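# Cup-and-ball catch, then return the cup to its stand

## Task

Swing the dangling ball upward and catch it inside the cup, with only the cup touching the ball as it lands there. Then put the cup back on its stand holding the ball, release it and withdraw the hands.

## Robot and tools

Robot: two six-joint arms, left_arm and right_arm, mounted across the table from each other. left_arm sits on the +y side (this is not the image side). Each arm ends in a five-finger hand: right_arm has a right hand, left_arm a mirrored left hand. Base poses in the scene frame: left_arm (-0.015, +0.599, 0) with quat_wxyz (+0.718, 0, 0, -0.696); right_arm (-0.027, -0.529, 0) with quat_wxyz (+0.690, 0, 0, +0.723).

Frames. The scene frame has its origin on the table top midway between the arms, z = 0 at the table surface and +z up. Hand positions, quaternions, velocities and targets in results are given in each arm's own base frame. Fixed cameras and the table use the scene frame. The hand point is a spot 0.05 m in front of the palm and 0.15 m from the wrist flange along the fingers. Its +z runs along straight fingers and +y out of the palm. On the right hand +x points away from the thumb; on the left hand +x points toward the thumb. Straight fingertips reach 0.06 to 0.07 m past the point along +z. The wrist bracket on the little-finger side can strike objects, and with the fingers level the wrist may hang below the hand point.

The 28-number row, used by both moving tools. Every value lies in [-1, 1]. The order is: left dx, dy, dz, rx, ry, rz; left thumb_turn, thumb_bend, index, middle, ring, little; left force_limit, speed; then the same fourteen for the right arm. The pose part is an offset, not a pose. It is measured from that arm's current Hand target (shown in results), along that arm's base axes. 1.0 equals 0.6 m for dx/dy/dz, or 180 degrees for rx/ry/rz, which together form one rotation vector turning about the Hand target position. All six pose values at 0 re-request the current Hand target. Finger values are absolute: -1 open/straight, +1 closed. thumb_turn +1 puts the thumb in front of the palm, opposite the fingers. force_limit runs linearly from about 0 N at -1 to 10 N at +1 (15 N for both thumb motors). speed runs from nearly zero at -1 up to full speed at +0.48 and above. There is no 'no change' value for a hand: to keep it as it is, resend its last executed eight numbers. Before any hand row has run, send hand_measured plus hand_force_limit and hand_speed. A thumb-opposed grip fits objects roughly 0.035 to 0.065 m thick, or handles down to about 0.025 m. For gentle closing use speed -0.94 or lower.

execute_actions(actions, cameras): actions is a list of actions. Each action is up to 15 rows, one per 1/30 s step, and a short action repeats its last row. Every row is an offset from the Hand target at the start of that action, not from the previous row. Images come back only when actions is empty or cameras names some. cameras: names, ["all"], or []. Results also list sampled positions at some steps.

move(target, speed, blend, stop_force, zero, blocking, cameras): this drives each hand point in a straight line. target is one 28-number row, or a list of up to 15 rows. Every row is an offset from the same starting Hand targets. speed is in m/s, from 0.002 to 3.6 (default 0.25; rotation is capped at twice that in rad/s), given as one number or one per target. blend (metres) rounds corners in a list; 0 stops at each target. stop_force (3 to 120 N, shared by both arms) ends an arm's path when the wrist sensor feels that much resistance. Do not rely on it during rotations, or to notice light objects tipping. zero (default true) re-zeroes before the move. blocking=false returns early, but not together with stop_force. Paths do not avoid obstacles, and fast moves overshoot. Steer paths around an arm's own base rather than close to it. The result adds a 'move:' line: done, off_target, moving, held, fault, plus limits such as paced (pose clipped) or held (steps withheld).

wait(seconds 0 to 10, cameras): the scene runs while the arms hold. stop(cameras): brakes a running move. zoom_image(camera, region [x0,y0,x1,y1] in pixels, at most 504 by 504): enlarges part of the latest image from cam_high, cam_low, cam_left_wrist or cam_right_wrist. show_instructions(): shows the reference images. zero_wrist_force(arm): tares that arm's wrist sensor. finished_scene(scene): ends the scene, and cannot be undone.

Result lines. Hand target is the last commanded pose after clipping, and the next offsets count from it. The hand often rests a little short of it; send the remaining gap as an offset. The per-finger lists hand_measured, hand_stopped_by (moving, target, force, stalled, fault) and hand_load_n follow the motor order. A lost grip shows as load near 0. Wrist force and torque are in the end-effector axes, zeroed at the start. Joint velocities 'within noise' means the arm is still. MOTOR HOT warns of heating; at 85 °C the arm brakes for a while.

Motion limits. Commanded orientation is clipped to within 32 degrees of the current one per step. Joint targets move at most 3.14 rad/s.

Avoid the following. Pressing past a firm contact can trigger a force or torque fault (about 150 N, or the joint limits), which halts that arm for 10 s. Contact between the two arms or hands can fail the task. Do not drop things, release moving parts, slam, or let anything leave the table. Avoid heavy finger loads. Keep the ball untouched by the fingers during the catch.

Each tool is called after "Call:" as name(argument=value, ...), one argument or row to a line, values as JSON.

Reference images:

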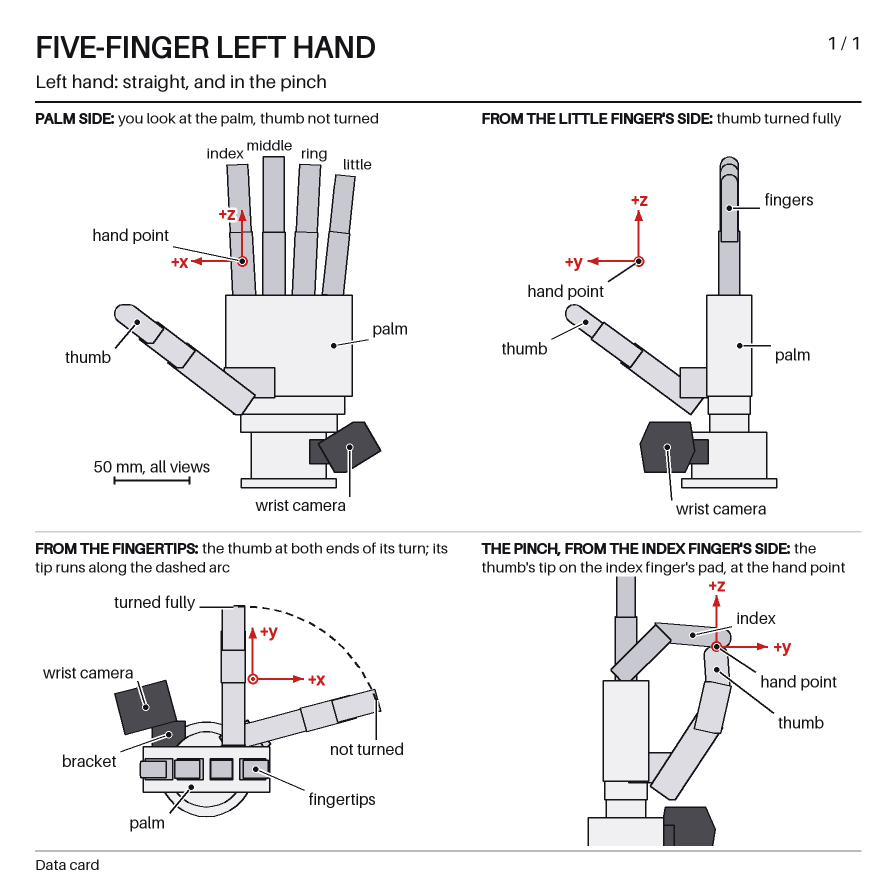

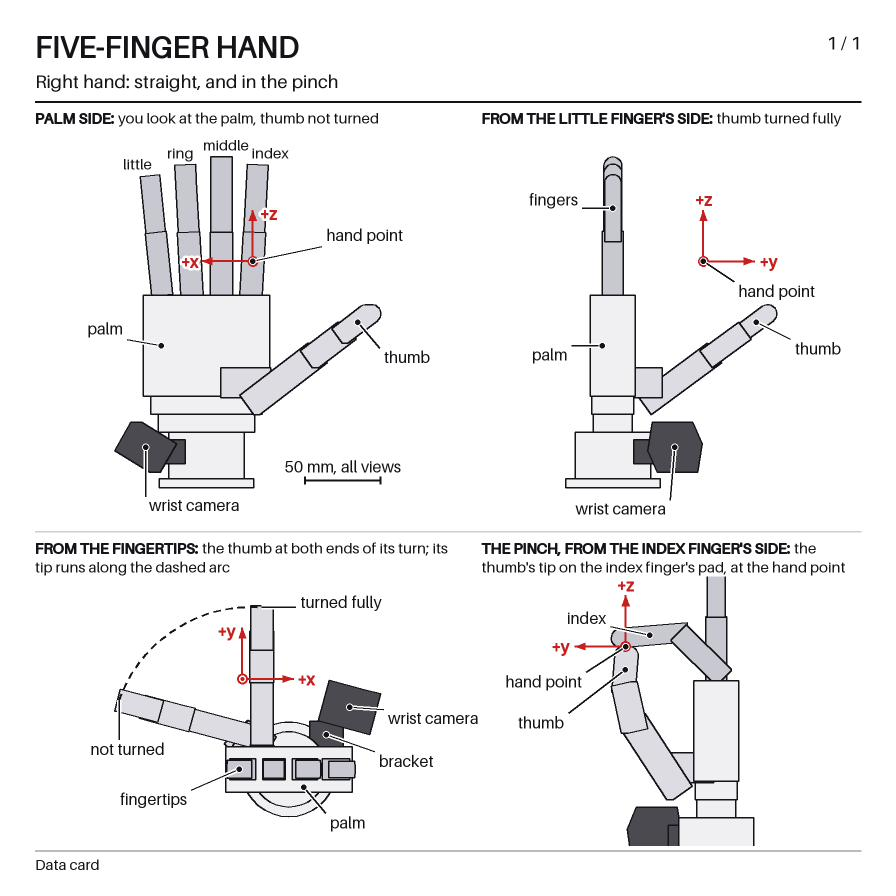

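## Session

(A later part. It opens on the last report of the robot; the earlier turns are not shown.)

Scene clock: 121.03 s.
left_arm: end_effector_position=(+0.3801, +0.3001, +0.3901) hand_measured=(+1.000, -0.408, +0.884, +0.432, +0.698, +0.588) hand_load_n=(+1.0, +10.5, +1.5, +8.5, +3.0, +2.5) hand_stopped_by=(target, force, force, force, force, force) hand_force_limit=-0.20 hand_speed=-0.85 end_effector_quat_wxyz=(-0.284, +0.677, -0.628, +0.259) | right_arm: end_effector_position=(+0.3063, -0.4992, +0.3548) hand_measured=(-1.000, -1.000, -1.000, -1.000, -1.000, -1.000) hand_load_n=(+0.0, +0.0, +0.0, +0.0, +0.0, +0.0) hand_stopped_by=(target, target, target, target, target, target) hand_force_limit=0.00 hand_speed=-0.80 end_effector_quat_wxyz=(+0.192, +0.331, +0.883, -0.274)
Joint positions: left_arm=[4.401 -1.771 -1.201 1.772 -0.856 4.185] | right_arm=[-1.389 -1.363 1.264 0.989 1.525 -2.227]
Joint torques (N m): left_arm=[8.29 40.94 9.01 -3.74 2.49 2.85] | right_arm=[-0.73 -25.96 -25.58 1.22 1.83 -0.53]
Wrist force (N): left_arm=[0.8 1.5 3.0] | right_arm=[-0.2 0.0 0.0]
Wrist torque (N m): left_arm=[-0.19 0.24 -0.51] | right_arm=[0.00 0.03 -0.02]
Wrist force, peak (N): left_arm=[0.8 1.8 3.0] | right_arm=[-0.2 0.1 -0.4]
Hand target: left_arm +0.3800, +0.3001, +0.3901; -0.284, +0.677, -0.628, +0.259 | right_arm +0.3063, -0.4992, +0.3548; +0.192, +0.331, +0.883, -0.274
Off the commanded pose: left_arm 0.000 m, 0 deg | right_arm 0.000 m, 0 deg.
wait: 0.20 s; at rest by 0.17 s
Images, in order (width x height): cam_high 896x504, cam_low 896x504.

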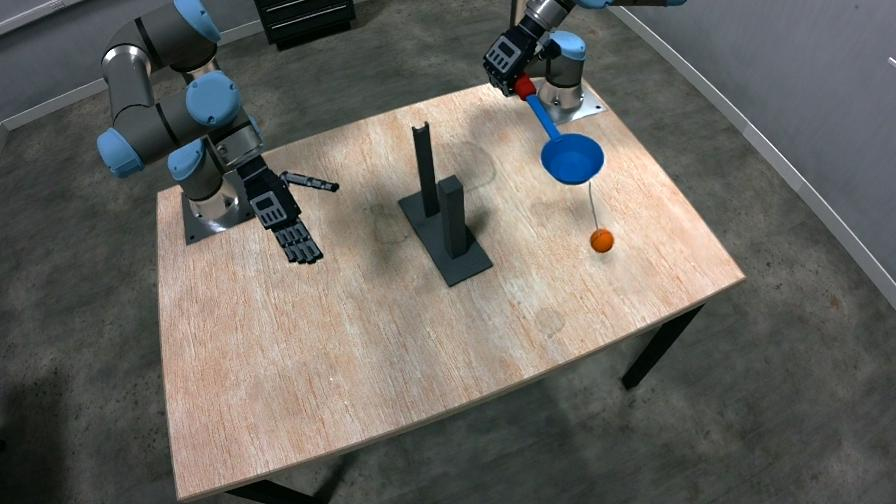

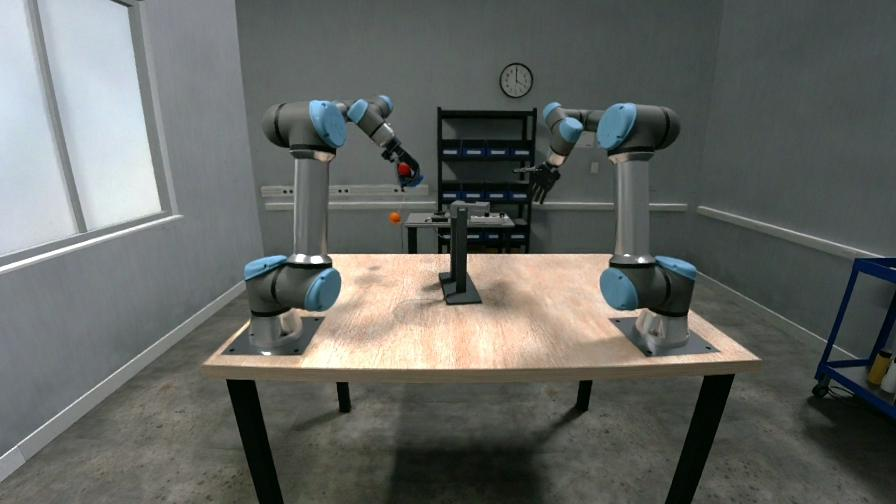

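Call:
wait(
  seconds=0.02,
  cameras=["cam_high", "cam_low"],
)

Call:
zoom_image(
  camera="cam_high",
  region=[490, 170, 650, 290],
)

Call:
zoom_image(
  camera="cam_low",
  region=[360, 175, 480, 255],
)

Call:
wait(
  seconds=0.2,
  cameras=["cam_high", "cam_low"],
)

Call:
zoom_image(
  camera="cam_high",
  region=[490, 170, 650, 290],
)

Call:
zoom_image(
  camera="cam_low",
  region=[360, 175, 480, 255],
)

Call:
wait(
  seconds=0.2,
  cameras=["cam_high", "cam_low"],
)

Call:
zoom_image(
  camera="cam_high",
  region=[490, 170, 650, 290],
)

Call:
zoom_image(
  camera="cam_low",
  region=[360, 175, 480, 255],
)

Call:
wait(
  seconds=0.2,
  cameras=["cam_high", "cam_low"],
)

Call:
zoom_image(
  camera="cam_high",
  region=[490, 170, 650, 290],
)

Call:
zoom_image(
  camera="cam_low",
  region=[360, 175, 480, 255],
)

Call:
wait(
  seconds=0.2,
  cameras=["cam_high", "cam_low"],
)

Call:
zoom_image(
  camera="cam_high",
  region=[490, 170, 650, 290],
)

Call:
zoom_image(
  camera="cam_low",
  region=[360, 175, 480, 255],
)

Scene clock: 124.03 s.
left_arm: end_effector_position=(+0.3801, +0.3001, +0.3901) hand_measured=(+1.000, -0.408, +0.884, +0.432, +0.698, +0.588) hand_load_n=(+0.5, +10.5, +1.5, +8.5, +2.5, +3.0) hand_stopped_by=(target, force, force, force, force, force) hand_force_limit=-0.20 hand_speed=-0.85 end_effector_quat_wxyz=(-0.284, +0.677, -0.628, +0.259) | right_arm: end_effector_position=(+0.3063, -0.4992, +0.3548) hand_measured=(-1.000, -1.000, -1.000, -1.000, -1.000, -1.000) hand_load_n=(+0.0, +0.0, +0.0, +0.0, +0.0, +0.0) hand_stopped_by=(target, target, target, target, target, target) hand_force_limit=0.00 hand_speed=-0.80 end_effector_quat_wxyz=(+0.192, +0.331, +0.883, -0.274)
Joint positions: left_arm=[4.401 -1.771 -1.201 1.772 -0.856 4.185] | right_arm=[-1.389 -1.363 1.264 0.989 1.525 -2.227]
Joint torques (N m): left_arm=[6.56 39.33 9.45 -2.89 1.84 2.35] | right_arm=[-0.54 -25.28 -25.63 1.12 1.99 -0.62]
Wrist force (N): left_arm=[0.7 1.1 2.9] | right_arm=[-0.2 0.1 -0.3]
Wrist torque (N m): left_arm=[-0.18 0.30 -0.40] | right_arm=[0.02 0.04 -0.02]
Wrist force, peak (N): left_arm=[1.0 1.6 3.5] | right_arm=[-0.3 0.3 -0.3]
Hand target: left_arm +0.3800, +0.3001, +0.3901; -0.284, +0.677, -0.628, +0.259 | right_arm +0.3063, -0.4992, +0.3548; +0.192, +0.331, +0.883, -0.274
Off the commanded pose: left_arm 0.000 m, 0 deg | right_arm 0.000 m, 0 deg.
wait: 0.03 s; at rest from the start
Images, in order (width x height): cam_high 896x504, cam_low 896x504.

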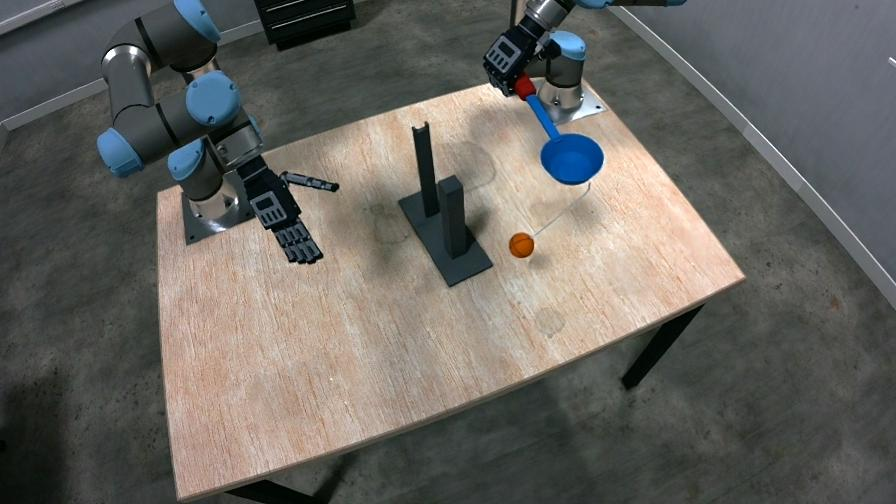

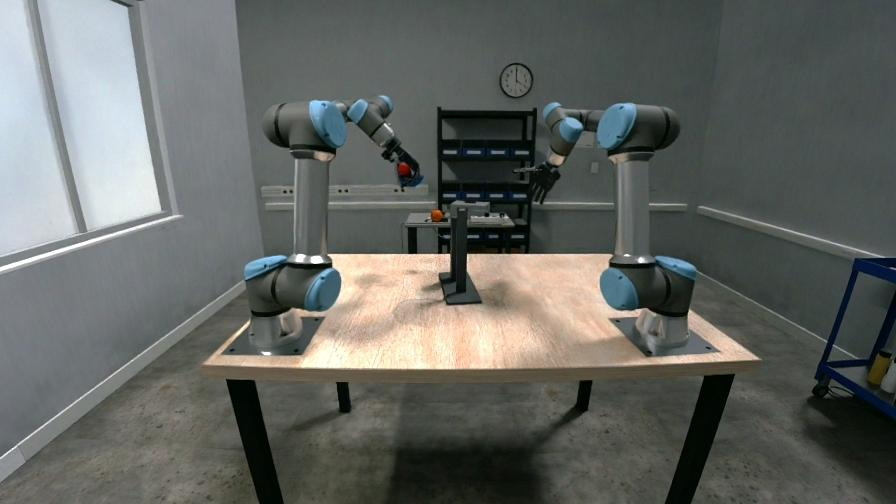

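Scaled by 3.150.

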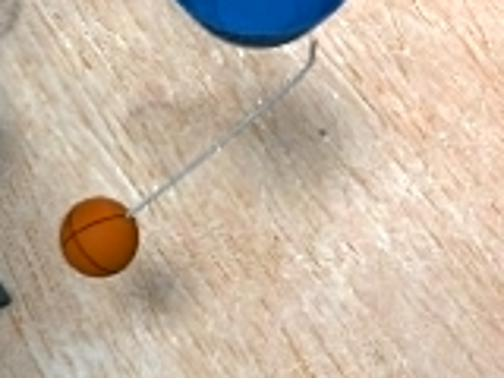

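Scaled by 4.200.

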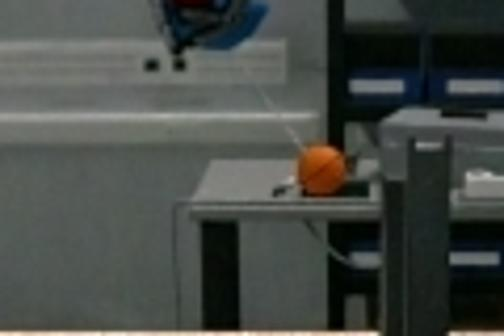

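Scene clock: 124.23 s.
left_arm: end_effector_position=(+0.3801, +0.3001, +0.3901) hand_measured=(+1.000, -0.408, +0.884, +0.432, +0.698, +0.588) hand_load_n=(+1.0, +10.5, +1.5, +8.5, +2.5, +3.0) hand_stopped_by=(target, force, force, force, force, force) hand_force_limit=-0.20 hand_speed=-0.85 end_effector_quat_wxyz=(-0.284, +0.677, -0.628, +0.259) | right_arm: end_effector_position=(+0.3063, -0.4992, +0.3548) hand_measured=(-1.000, -1.000, -1.000, -1.000, -1.000, -1.000) hand_load_n=(-0.5, +0.0, +0.0, +0.0, +0.0, +0.0) hand_stopped_by=(target, target, target, target, target, target) hand_force_limit=0.00 hand_speed=-0.80 end_effector_quat_wxyz=(+0.192, +0.331, +0.883, -0.274)
Joint positions: left_arm=[4.401 -1.771 -1.201 1.772 -0.856 4.185] | right_arm=[-1.389 -1.363 1.264 0.989 1.525 -2.227]
Joint torques (N m): left_arm=[6.43 39.57 9.41 -2.85 1.85 2.31] | right_arm=[-1.29 -25.42 -25.74 0.95 2.17 -0.6]
Wrist force (N): left_arm=[0.9 1.6 2.8] | right_arm=[-0.3 0.0 -0.1]
Wrist torque (N m): left_arm=[-0.17 0.25 -0.50] | right_arm=[0.00 0.04 -0.02]
Wrist force, peak (N): left_arm=[1.0 1.8 3.3] | right_arm=[-0.2 0.3 -0.3]
Hand target: left_arm +0.3800, +0.3001, +0.3901; -0.284, +0.677, -0.628, +0.259 | right_arm +0.3063, -0.4992, +0.3548; +0.192, +0.331, +0.883, -0.274
Off the commanded pose: left_arm 0.000 m, 0 deg | right_arm 0.000 m, 0 deg.
wait: 0.20 s; at rest by 0.17 s
Images, in order (width x height): cam_high 896x504, cam_low 896x504.

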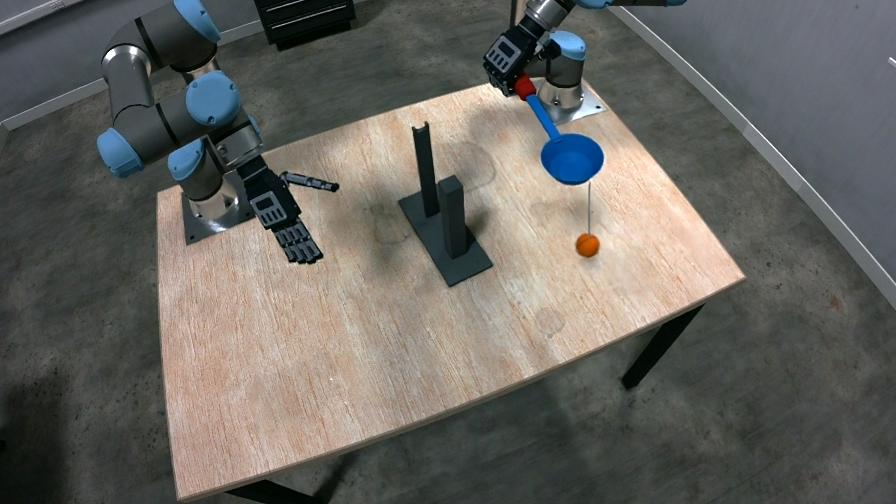

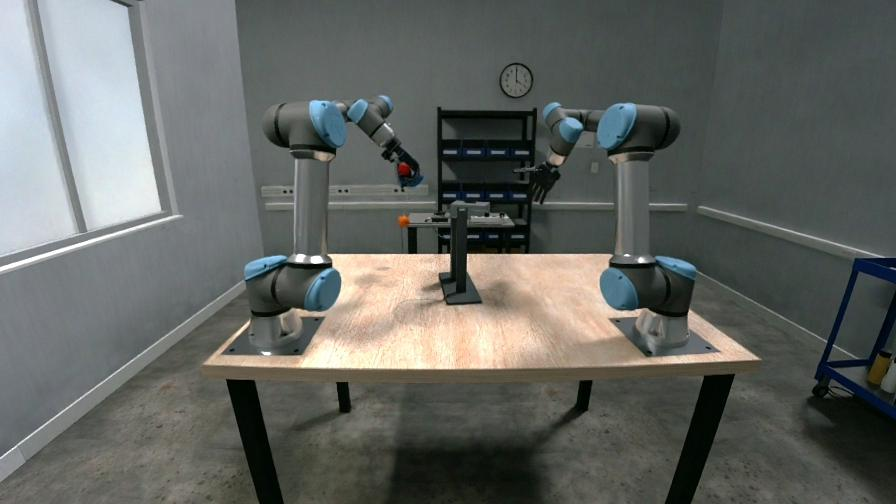

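Scaled by 3.150.

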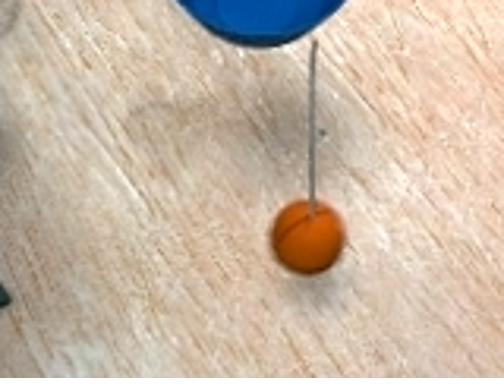

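Scaled by 4.200.

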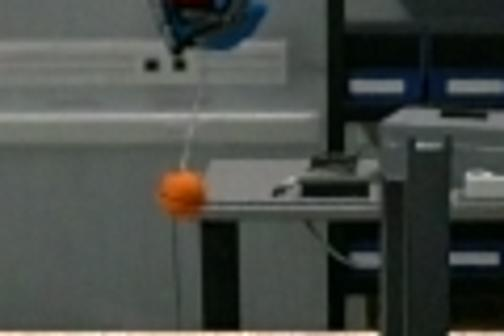

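Scene clock: 124.43 s.
left_arm: end_effector_position=(+0.3801, +0.3001, +0.3901) hand_measured=(+1.000, -0.408, +0.884, +0.432, +0.698, +0.588) hand_load_n=(+1.0, +10.5, +1.5, +9.0, +2.5, +2.5) hand_stopped_by=(target, force, force, force, force, force) hand_force_limit=-0.20 hand_speed=-0.85 end_effector_quat_wxyz=(-0.284, +0.677, -0.628, +0.259) | right_arm: end_effector_position=(+0.3063, -0.4992, +0.3548) hand_measured=(-1.000, -1.000, -1.000, -1.000, -1.000, -1.000) hand_load_n=(-0.5, +0.0, +0.0, +0.0, +0.0, +0.0) hand_stopped_by=(target, target, target, target, target, target) hand_force_limit=0.00 hand_speed=-0.80 end_effector_quat_wxyz=(+0.192, +0.331, +0.883, -0.274)
Joint positions: left_arm=[4.401 -1.771 -1.201 1.772 -0.856 4.185] | right_arm=[-1.389 -1.363 1.264 0.989 1.525 -2.227]
Joint torques (N m): left_arm=[6.71 39.38 9.87 -2.73 1.83 2.27] | right_arm=[-0.89 -25.44 -24.85 1.1 1.97 -0.65]
Wrist force (N): left_arm=[0.8 1.7 3.1] | right_arm=[-0.3 0.2 -0.2]
Wrist torque (N m): left_arm=[-0.17 0.20 -0.46] | right_arm=[0.03 0.05 -0.01]
Wrist force, peak (N): left_arm=[0.8 1.7 3.1] | right_arm=[-0.3 0.2 -0.2]
Hand target: left_arm +0.3800, +0.3001, +0.3901; -0.284, +0.677, -0.628, +0.259 | right_arm +0.3063, -0.4992, +0.3548; +0.192, +0.331, +0.883, -0.274
Off the commanded pose: left_arm 0.000 m, 0 deg | right_arm 0.000 m, 0 deg.
wait: 0.20 s; at rest by 0.17 s
Images, in order (width x height): cam_high 896x504, cam_low 896x504.

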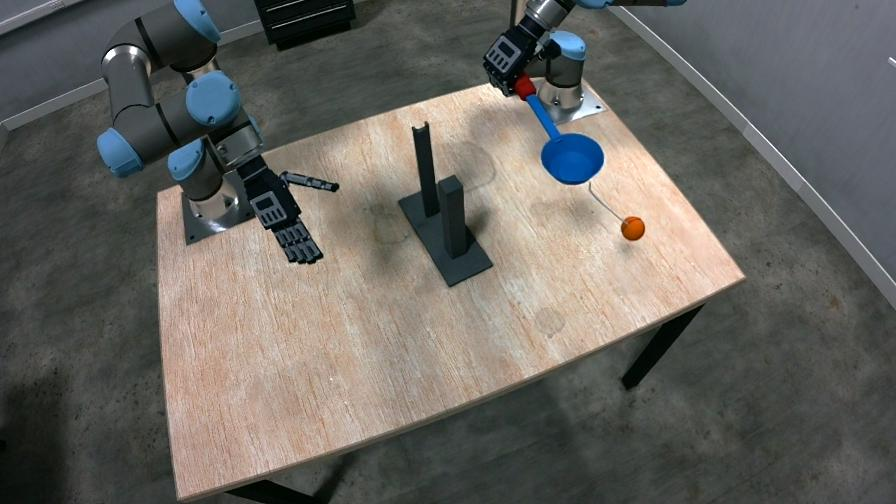

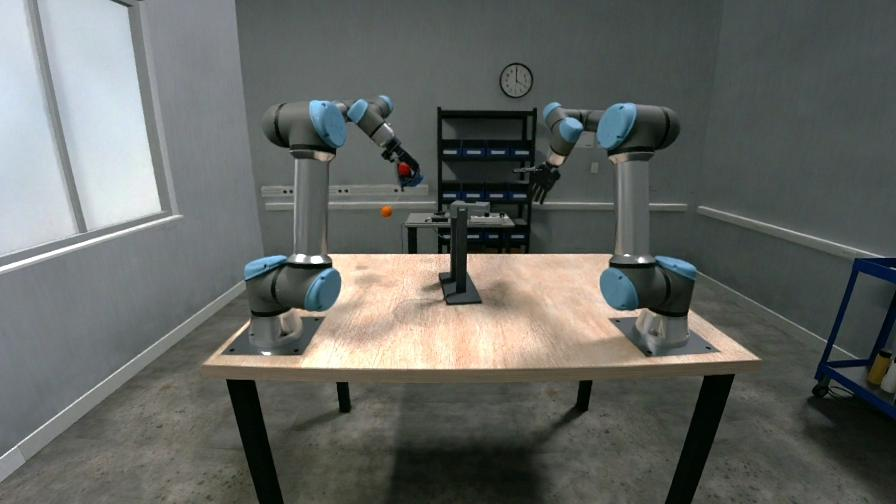

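Scaled by 3.150.

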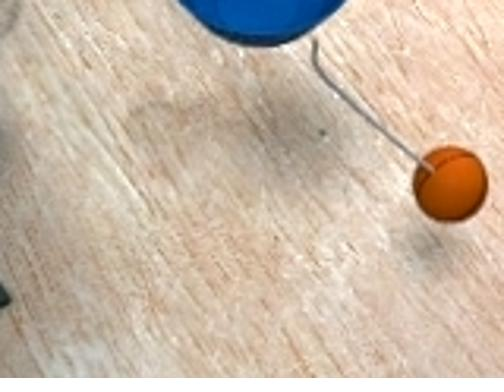

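Scaled by 4.200.

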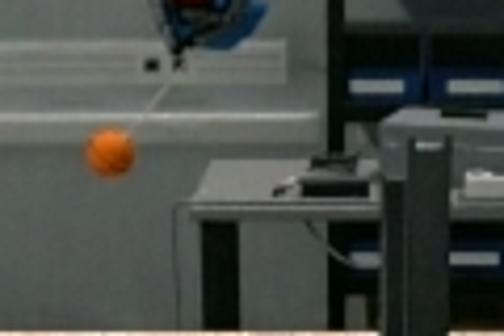

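Scene clock: 124.63 s.
left_arm: end_effector_position=(+0.3801, +0.3001, +0.3901) hand_measured=(+1.000, -0.408, +0.884, +0.432, +0.698, +0.588) hand_load_n=(+1.0, +10.5, +1.5, +8.5, +3.0, +3.0) hand_stopped_by=(target, force, force, force, force, force) hand_force_limit=-0.20 hand_speed=-0.85 end_effector_quat_wxyz=(-0.284, +0.677, -0.628, +0.259) | right_arm: end_effector_position=(+0.3063, -0.4992, +0.3548) hand_measured=(-1.000, -1.000, -1.000, -1.000, -1.000, -1.000) hand_load_n=(+0.0, +0.0, +0.5, +0.0, +0.0, +0.0) hand_stopped_by=(target, target, target, target, target, target) hand_force_limit=0.00 hand_speed=-0.80 end_effector_quat_wxyz=(+0.192, +0.331, +0.883, -0.274)
Joint positions: left_arm=[4.401 -1.771 -1.201 1.772 -0.856 4.185] | right_arm=[-1.389 -1.363 1.264 0.989 1.525 -2.227]
Joint torques (N m): left_arm=[6.1 39.69 9.71 -2.75 1.72 2.22] | right_arm=[-1.5 -25.23 -25.47 1.14 1.8 -0.56]
Wrist force (N): left_arm=[1.1 1.6 3.5] | right_arm=[-0.2 0.2 -0.4]
Wrist torque (N m): left_arm=[-0.20 0.29 -0.48] | right_arm=[0.04 0.04 -0.01]
Wrist force, peak (N): left_arm=[1.1 1.6 3.5] | right_arm=[-0.3 0.3 -0.2]
Hand target: left_arm +0.3800, +0.3001, +0.3901; -0.284, +0.677, -0.628, +0.259 | right_arm +0.3063, -0.4992, +0.3548; +0.192, +0.331, +0.883, -0.274
Off the commanded pose: left_arm 0.000 m, 0 deg | right_arm 0.000 m, 0 deg.
wait: 0.20 s; at rest by 0.17 s
Images, in order (width x height): cam_high 896x504, cam_low 896x504.

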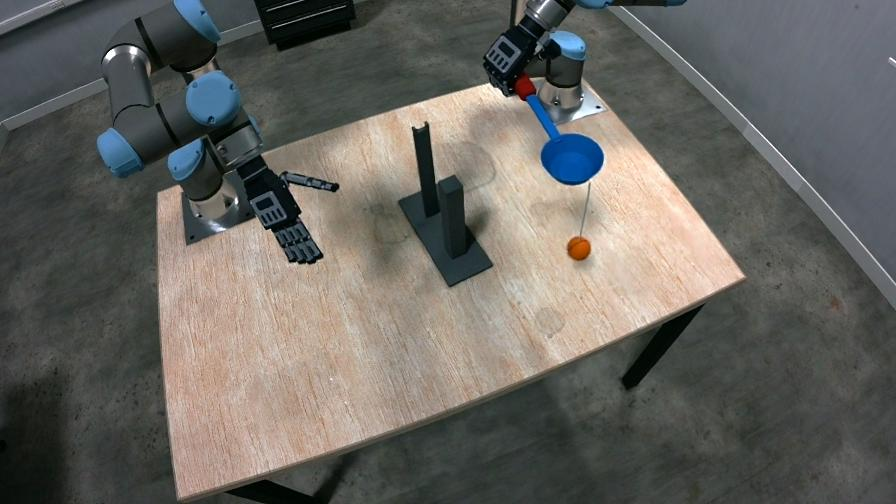

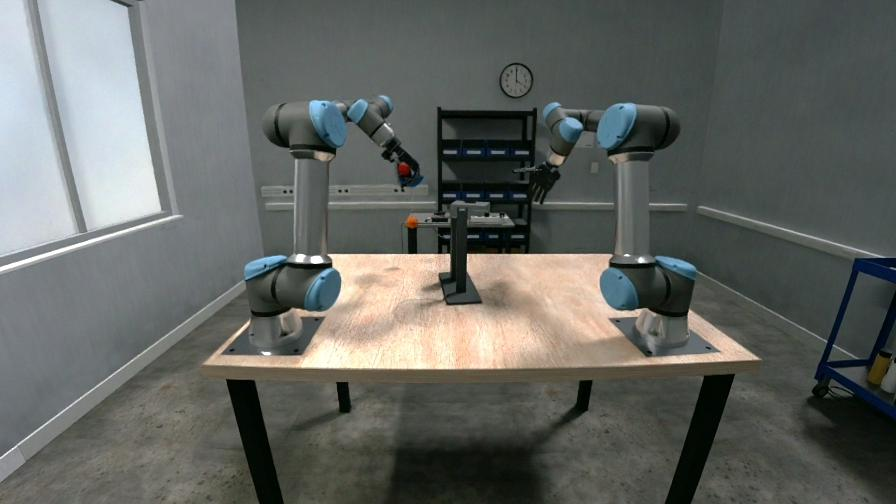

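Scaled by 3.150.

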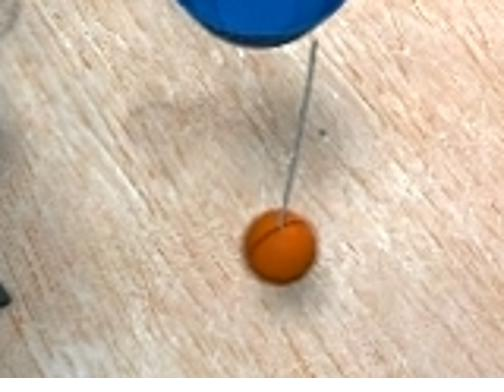

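Scaled by 4.200.

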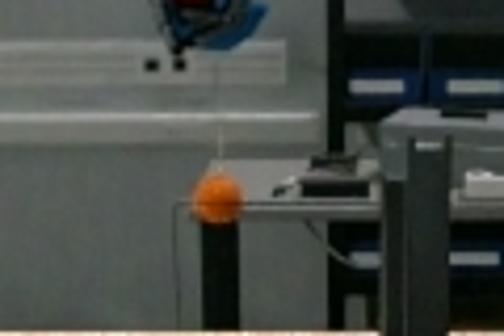

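Scene clock: 124.83 s.
left_arm: end_effector_position=(+0.3801, +0.3001, +0.3901) hand_measured=(+1.000, -0.408, +0.884, +0.432, +0.698, +0.588) hand_load_n=(+0.5, +10.5, +1.5, +8.5, +3.0, +3.0) hand_stopped_by=(target, force, force, force, force, force) hand_force_limit=-0.20 hand_speed=-0.85 end_effector_quat_wxyz=(-0.284, +0.677, -0.628, +0.259) | right_arm: end_effector_position=(+0.3063, -0.4992, +0.3548) hand_measured=(-1.000, -1.000, -1.000, -1.000, -1.000, -1.000) hand_load_n=(+0.0, +0.0, +0.0, +0.0, +0.0, +0.0) hand_stopped_by=(target, target, target, target, target, target) hand_force_limit=0.00 hand_speed=-0.80 end_effector_quat_wxyz=(+0.192, +0.331, +0.883, -0.274)
Joint positions: left_arm=[4.401 -1.771 -1.201 1.772 -0.856 4.185] | right_arm=[-1.389 -1.363 1.264 0.989 1.525 -2.227]
Joint torques (N m): left_arm=[6.33 38.94 9.43 -2.64 1.64 2.19] | right_arm=[-0.48 -26.14 -25.39 1.18 1.93 -0.62]
Wrist force (N): left_arm=[1.0 1.1 3.2] | right_arm=[-0.2 -0.1 -0.1]
Wrist torque (N m): left_arm=[-0.21 0.26 -0.38] | right_arm=[-0.02 0.03 -0.02]
Wrist force, peak (N): left_arm=[0.9 1.4 3.5] | right_arm=[-0.3 0.2 -0.1]
Hand target: left_arm +0.3800, +0.3001, +0.3901; -0.284, +0.677, -0.628, +0.259 | right_arm +0.3063, -0.4992, +0.3548; +0.192, +0.331, +0.883, -0.274
Off the commanded pose: left_arm 0.000 m, 0 deg | right_arm 0.000 m, 0 deg.
wait: 0.20 s; at rest by 0.17 s
Images, in order (width x height): cam_high 896x504, cam_low 896x504.

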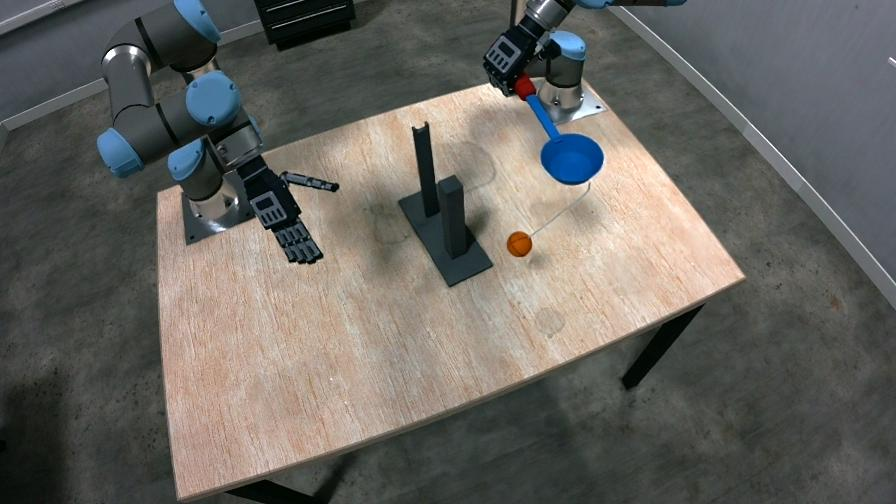

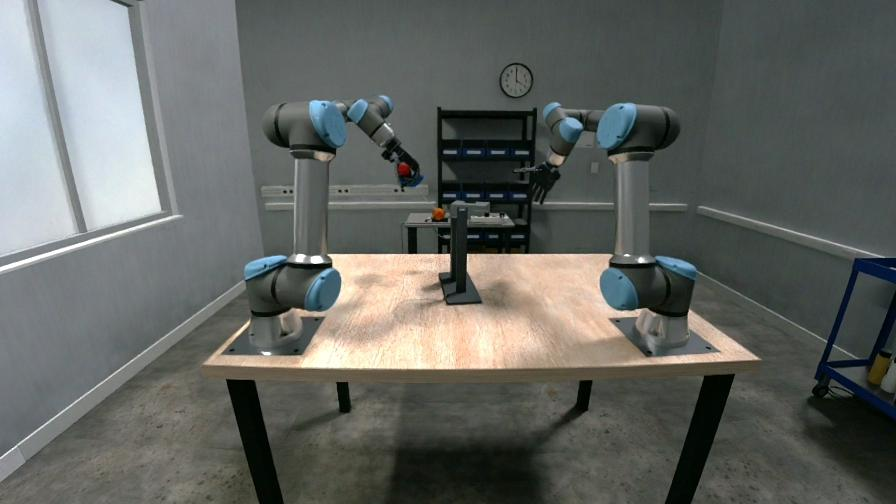

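Scaled by 3.150.

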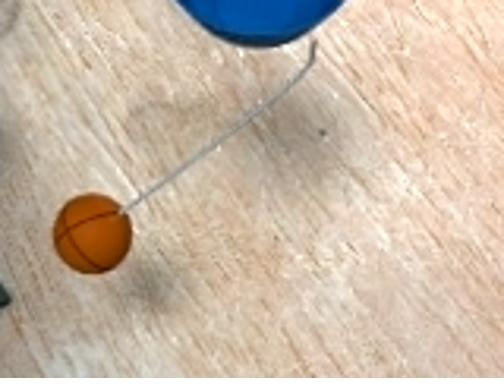

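Scaled by 4.200.

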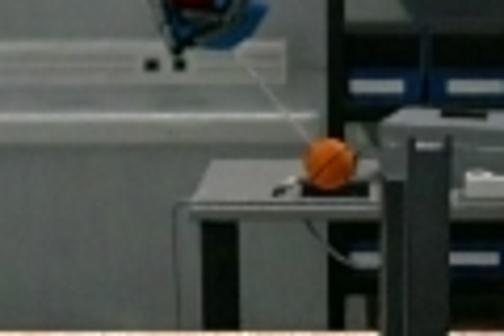

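Call:
move(
  target=[0,0,0.0333,0,0,0,1,0.9,0.9,0.9,0.8,0.8,-0.2,-0.85,0,0,0,0,0,0,-1,-1,-1,-1,-1,-1,0,-0.8],
  speed=0.005,
  blocking=false,
  cameras=["cam_high"],
)

Call:
zoom_image(
  camera="cam_high",
  region=[490, 170, 650, 290],
)

Call:
wait(
  seconds=0.2,
  cameras=["cam_high"],
)

Call:
zoom_image(
  camera="cam_high",
  region=[490, 170, 650, 290],
)

Scene clock: 131.33 s.
left_arm: end_effector_position=(+0.3801, +0.3000, +0.3918) hand_measured=(+1.000, -0.408, +0.884, +0.432, +0.698, +0.588) hand_load_n=(+0.5, +10.5, +1.5, +8.5, +2.5, +3.0) hand_stopped_by=(target, force, force, force, force, force) hand_force_limit=-0.20 hand_speed=-0.85 end_effector_quat_wxyz=(-0.284, +0.677, -0.628, +0.259) end_effector_velocity=(+0.000, +0.000, +0.005) end_effector_angular_velocity=(-0.002, -0.001, +0.000) | right_arm: end_effector_position=(+0.3063, -0.4992, +0.3548) hand_measured=(-1.000, -1.000, -1.000, -1.000, -1.000, -1.000) hand_load_n=(+0.0, +0.0, +0.0, +0.0, +0.0, +0.0) hand_stopped_by=(target, target, target, target, target, target) hand_force_limit=0.00 hand_speed=-0.80 end_effector_quat_wxyz=(+0.192, +0.331, +0.883, -0.274)
Joint positions: left_arm=[4.401 -1.772 -1.196 1.767 -0.856 4.185] | right_arm=[-1.389 -1.363 1.264 0.989 1.525 -2.227]
Joint velocities: left_arm=[0 -0.003 0.016 -0.013 0.001 -0.001] | right_arm=[within noise]
Joint torques (N m): left_arm=[5.71 14.61 30.97 -3.9 0.9 1.63] | right_arm=[-0.46 -25.03 -25.05 1.11 2.08 -0.55]
Wrist force (N): left_arm=[0.9 1.7 3.2] | right_arm=[0.0 0.1 -0.3]
Wrist torque (N m): left_arm=[-0.18 0.23 -0.50] | right_arm=[0.03 0.00 0.01]
Wrist force, peak (N): left_arm=[0.8 1.7 3.6] | right_arm=[-0.4 -0.2 -0.3]
Hand target: left_arm +0.3801, +0.3001, +0.3926; -0.284, +0.677, -0.628, +0.259 | right_arm +0.3063, -0.4992, +0.3548; +0.192, +0.331, +0.883, -0.274
Off the commanded pose: left_arm 0.018 m, 0 deg | right_arm 0.000 m, 0 deg.
move: running
Images, in order (width x height): cam_high 896x504.

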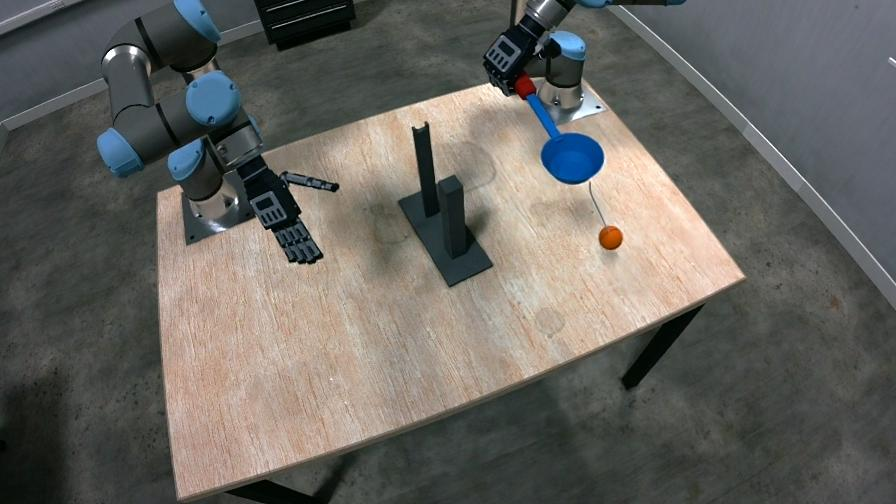

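Scaled by 3.150.

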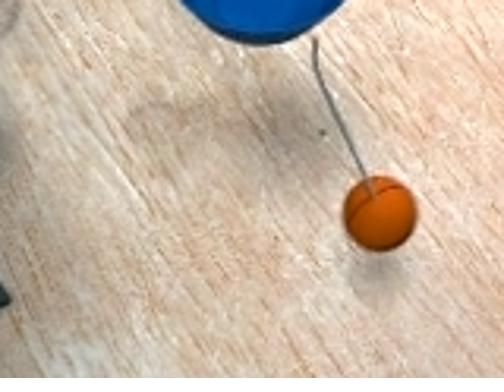

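Scene clock: 131.53 s.
left_arm: end_effector_position=(+0.3801, +0.3000, +0.3928) hand_measured=(+1.000, -0.408, +0.884, +0.432, +0.698, +0.588) hand_load_n=(+1.0, +10.5, +1.5, +9.0, +2.5, +2.5) hand_stopped_by=(target, force, force, force, force, force) hand_force_limit=-0.20 hand_speed=-0.85 end_effector_quat_wxyz=(-0.284, +0.677, -0.628, +0.259) end_effector_velocity=(+0.000, +0.000, +0.005) end_effector_angular_velocity=(-0.001, -0.001, +0.001) | right_arm: end_effector_position=(+0.3063, -0.4992, +0.3548) hand_measured=(-1.000, -1.000, -1.000, -1.000, -1.000, -1.000) hand_load_n=(+0.0, +0.0, +0.0, +0.0, +0.0, +0.0) hand_stopped_by=(target, target, target, target, target, target) hand_force_limit=0.00 hand_speed=-0.80 end_effector_quat_wxyz=(+0.192, +0.331, +0.883, -0.274)
Joint positions: left_arm=[4.401 -1.772 -1.193 1.764 -0.856 4.185] | right_arm=[-1.389 -1.363 1.264 0.989 1.525 -2.227]
Joint velocities: left_arm=[0 -0.002 0.016 -0.013 0.001 -0.001] | right_arm=[within noise]
Joint torques (N m): left_arm=[7.04 14.28 32.03 -4.03 1.37 2.11] | right_arm=[-0.78 -25.97 -25.79 1.13 2.14 -0.69]
Wrist force (N): left_arm=[0.9 1.4 2.8] | right_arm=[-0.2 0.0 -0.2]
Wrist torque (N m): left_arm=[-0.18 0.21 -0.47] | right_arm=[0.01 0.04 -0.01]
Wrist force, peak (N): left_arm=[0.9 1.7 3.0] | right_arm=[-0.3 0.1 -0.1]
Hand target: left_arm +0.3801, +0.3001, +0.3936; -0.284, +0.677, -0.628, +0.259 | right_arm +0.3063, -0.4992, +0.3548; +0.192, +0.331, +0.883, -0.274
Off the commanded pose: left_arm 0.017 m, 0 deg | right_arm 0.000 m, 0 deg.
earlier move: running
wait: 0.20 s; no rest
Images, in order (width x height): cam_high 896x504.

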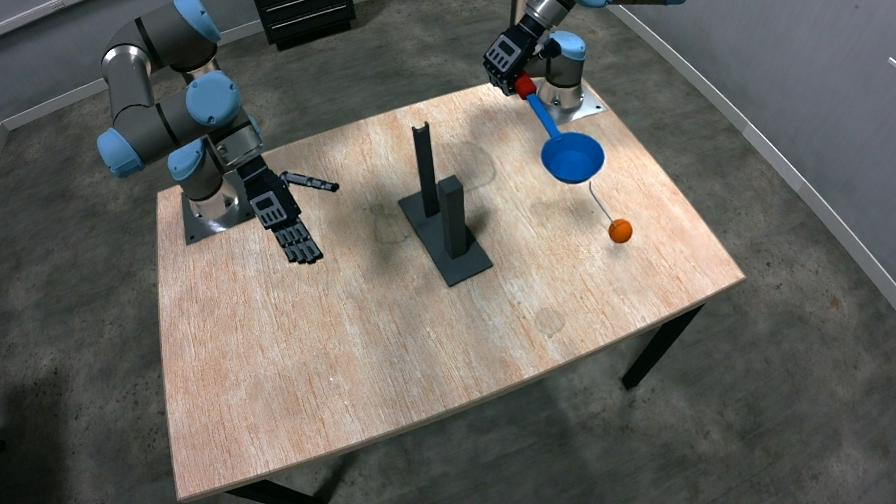

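Scaled by 3.150.

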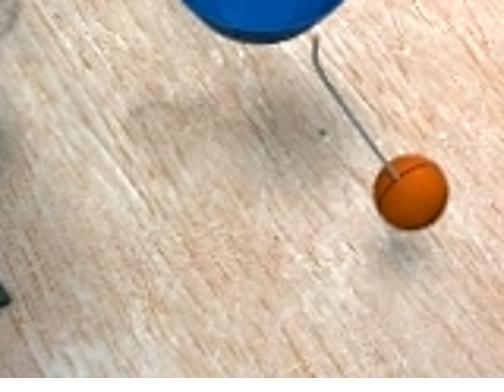

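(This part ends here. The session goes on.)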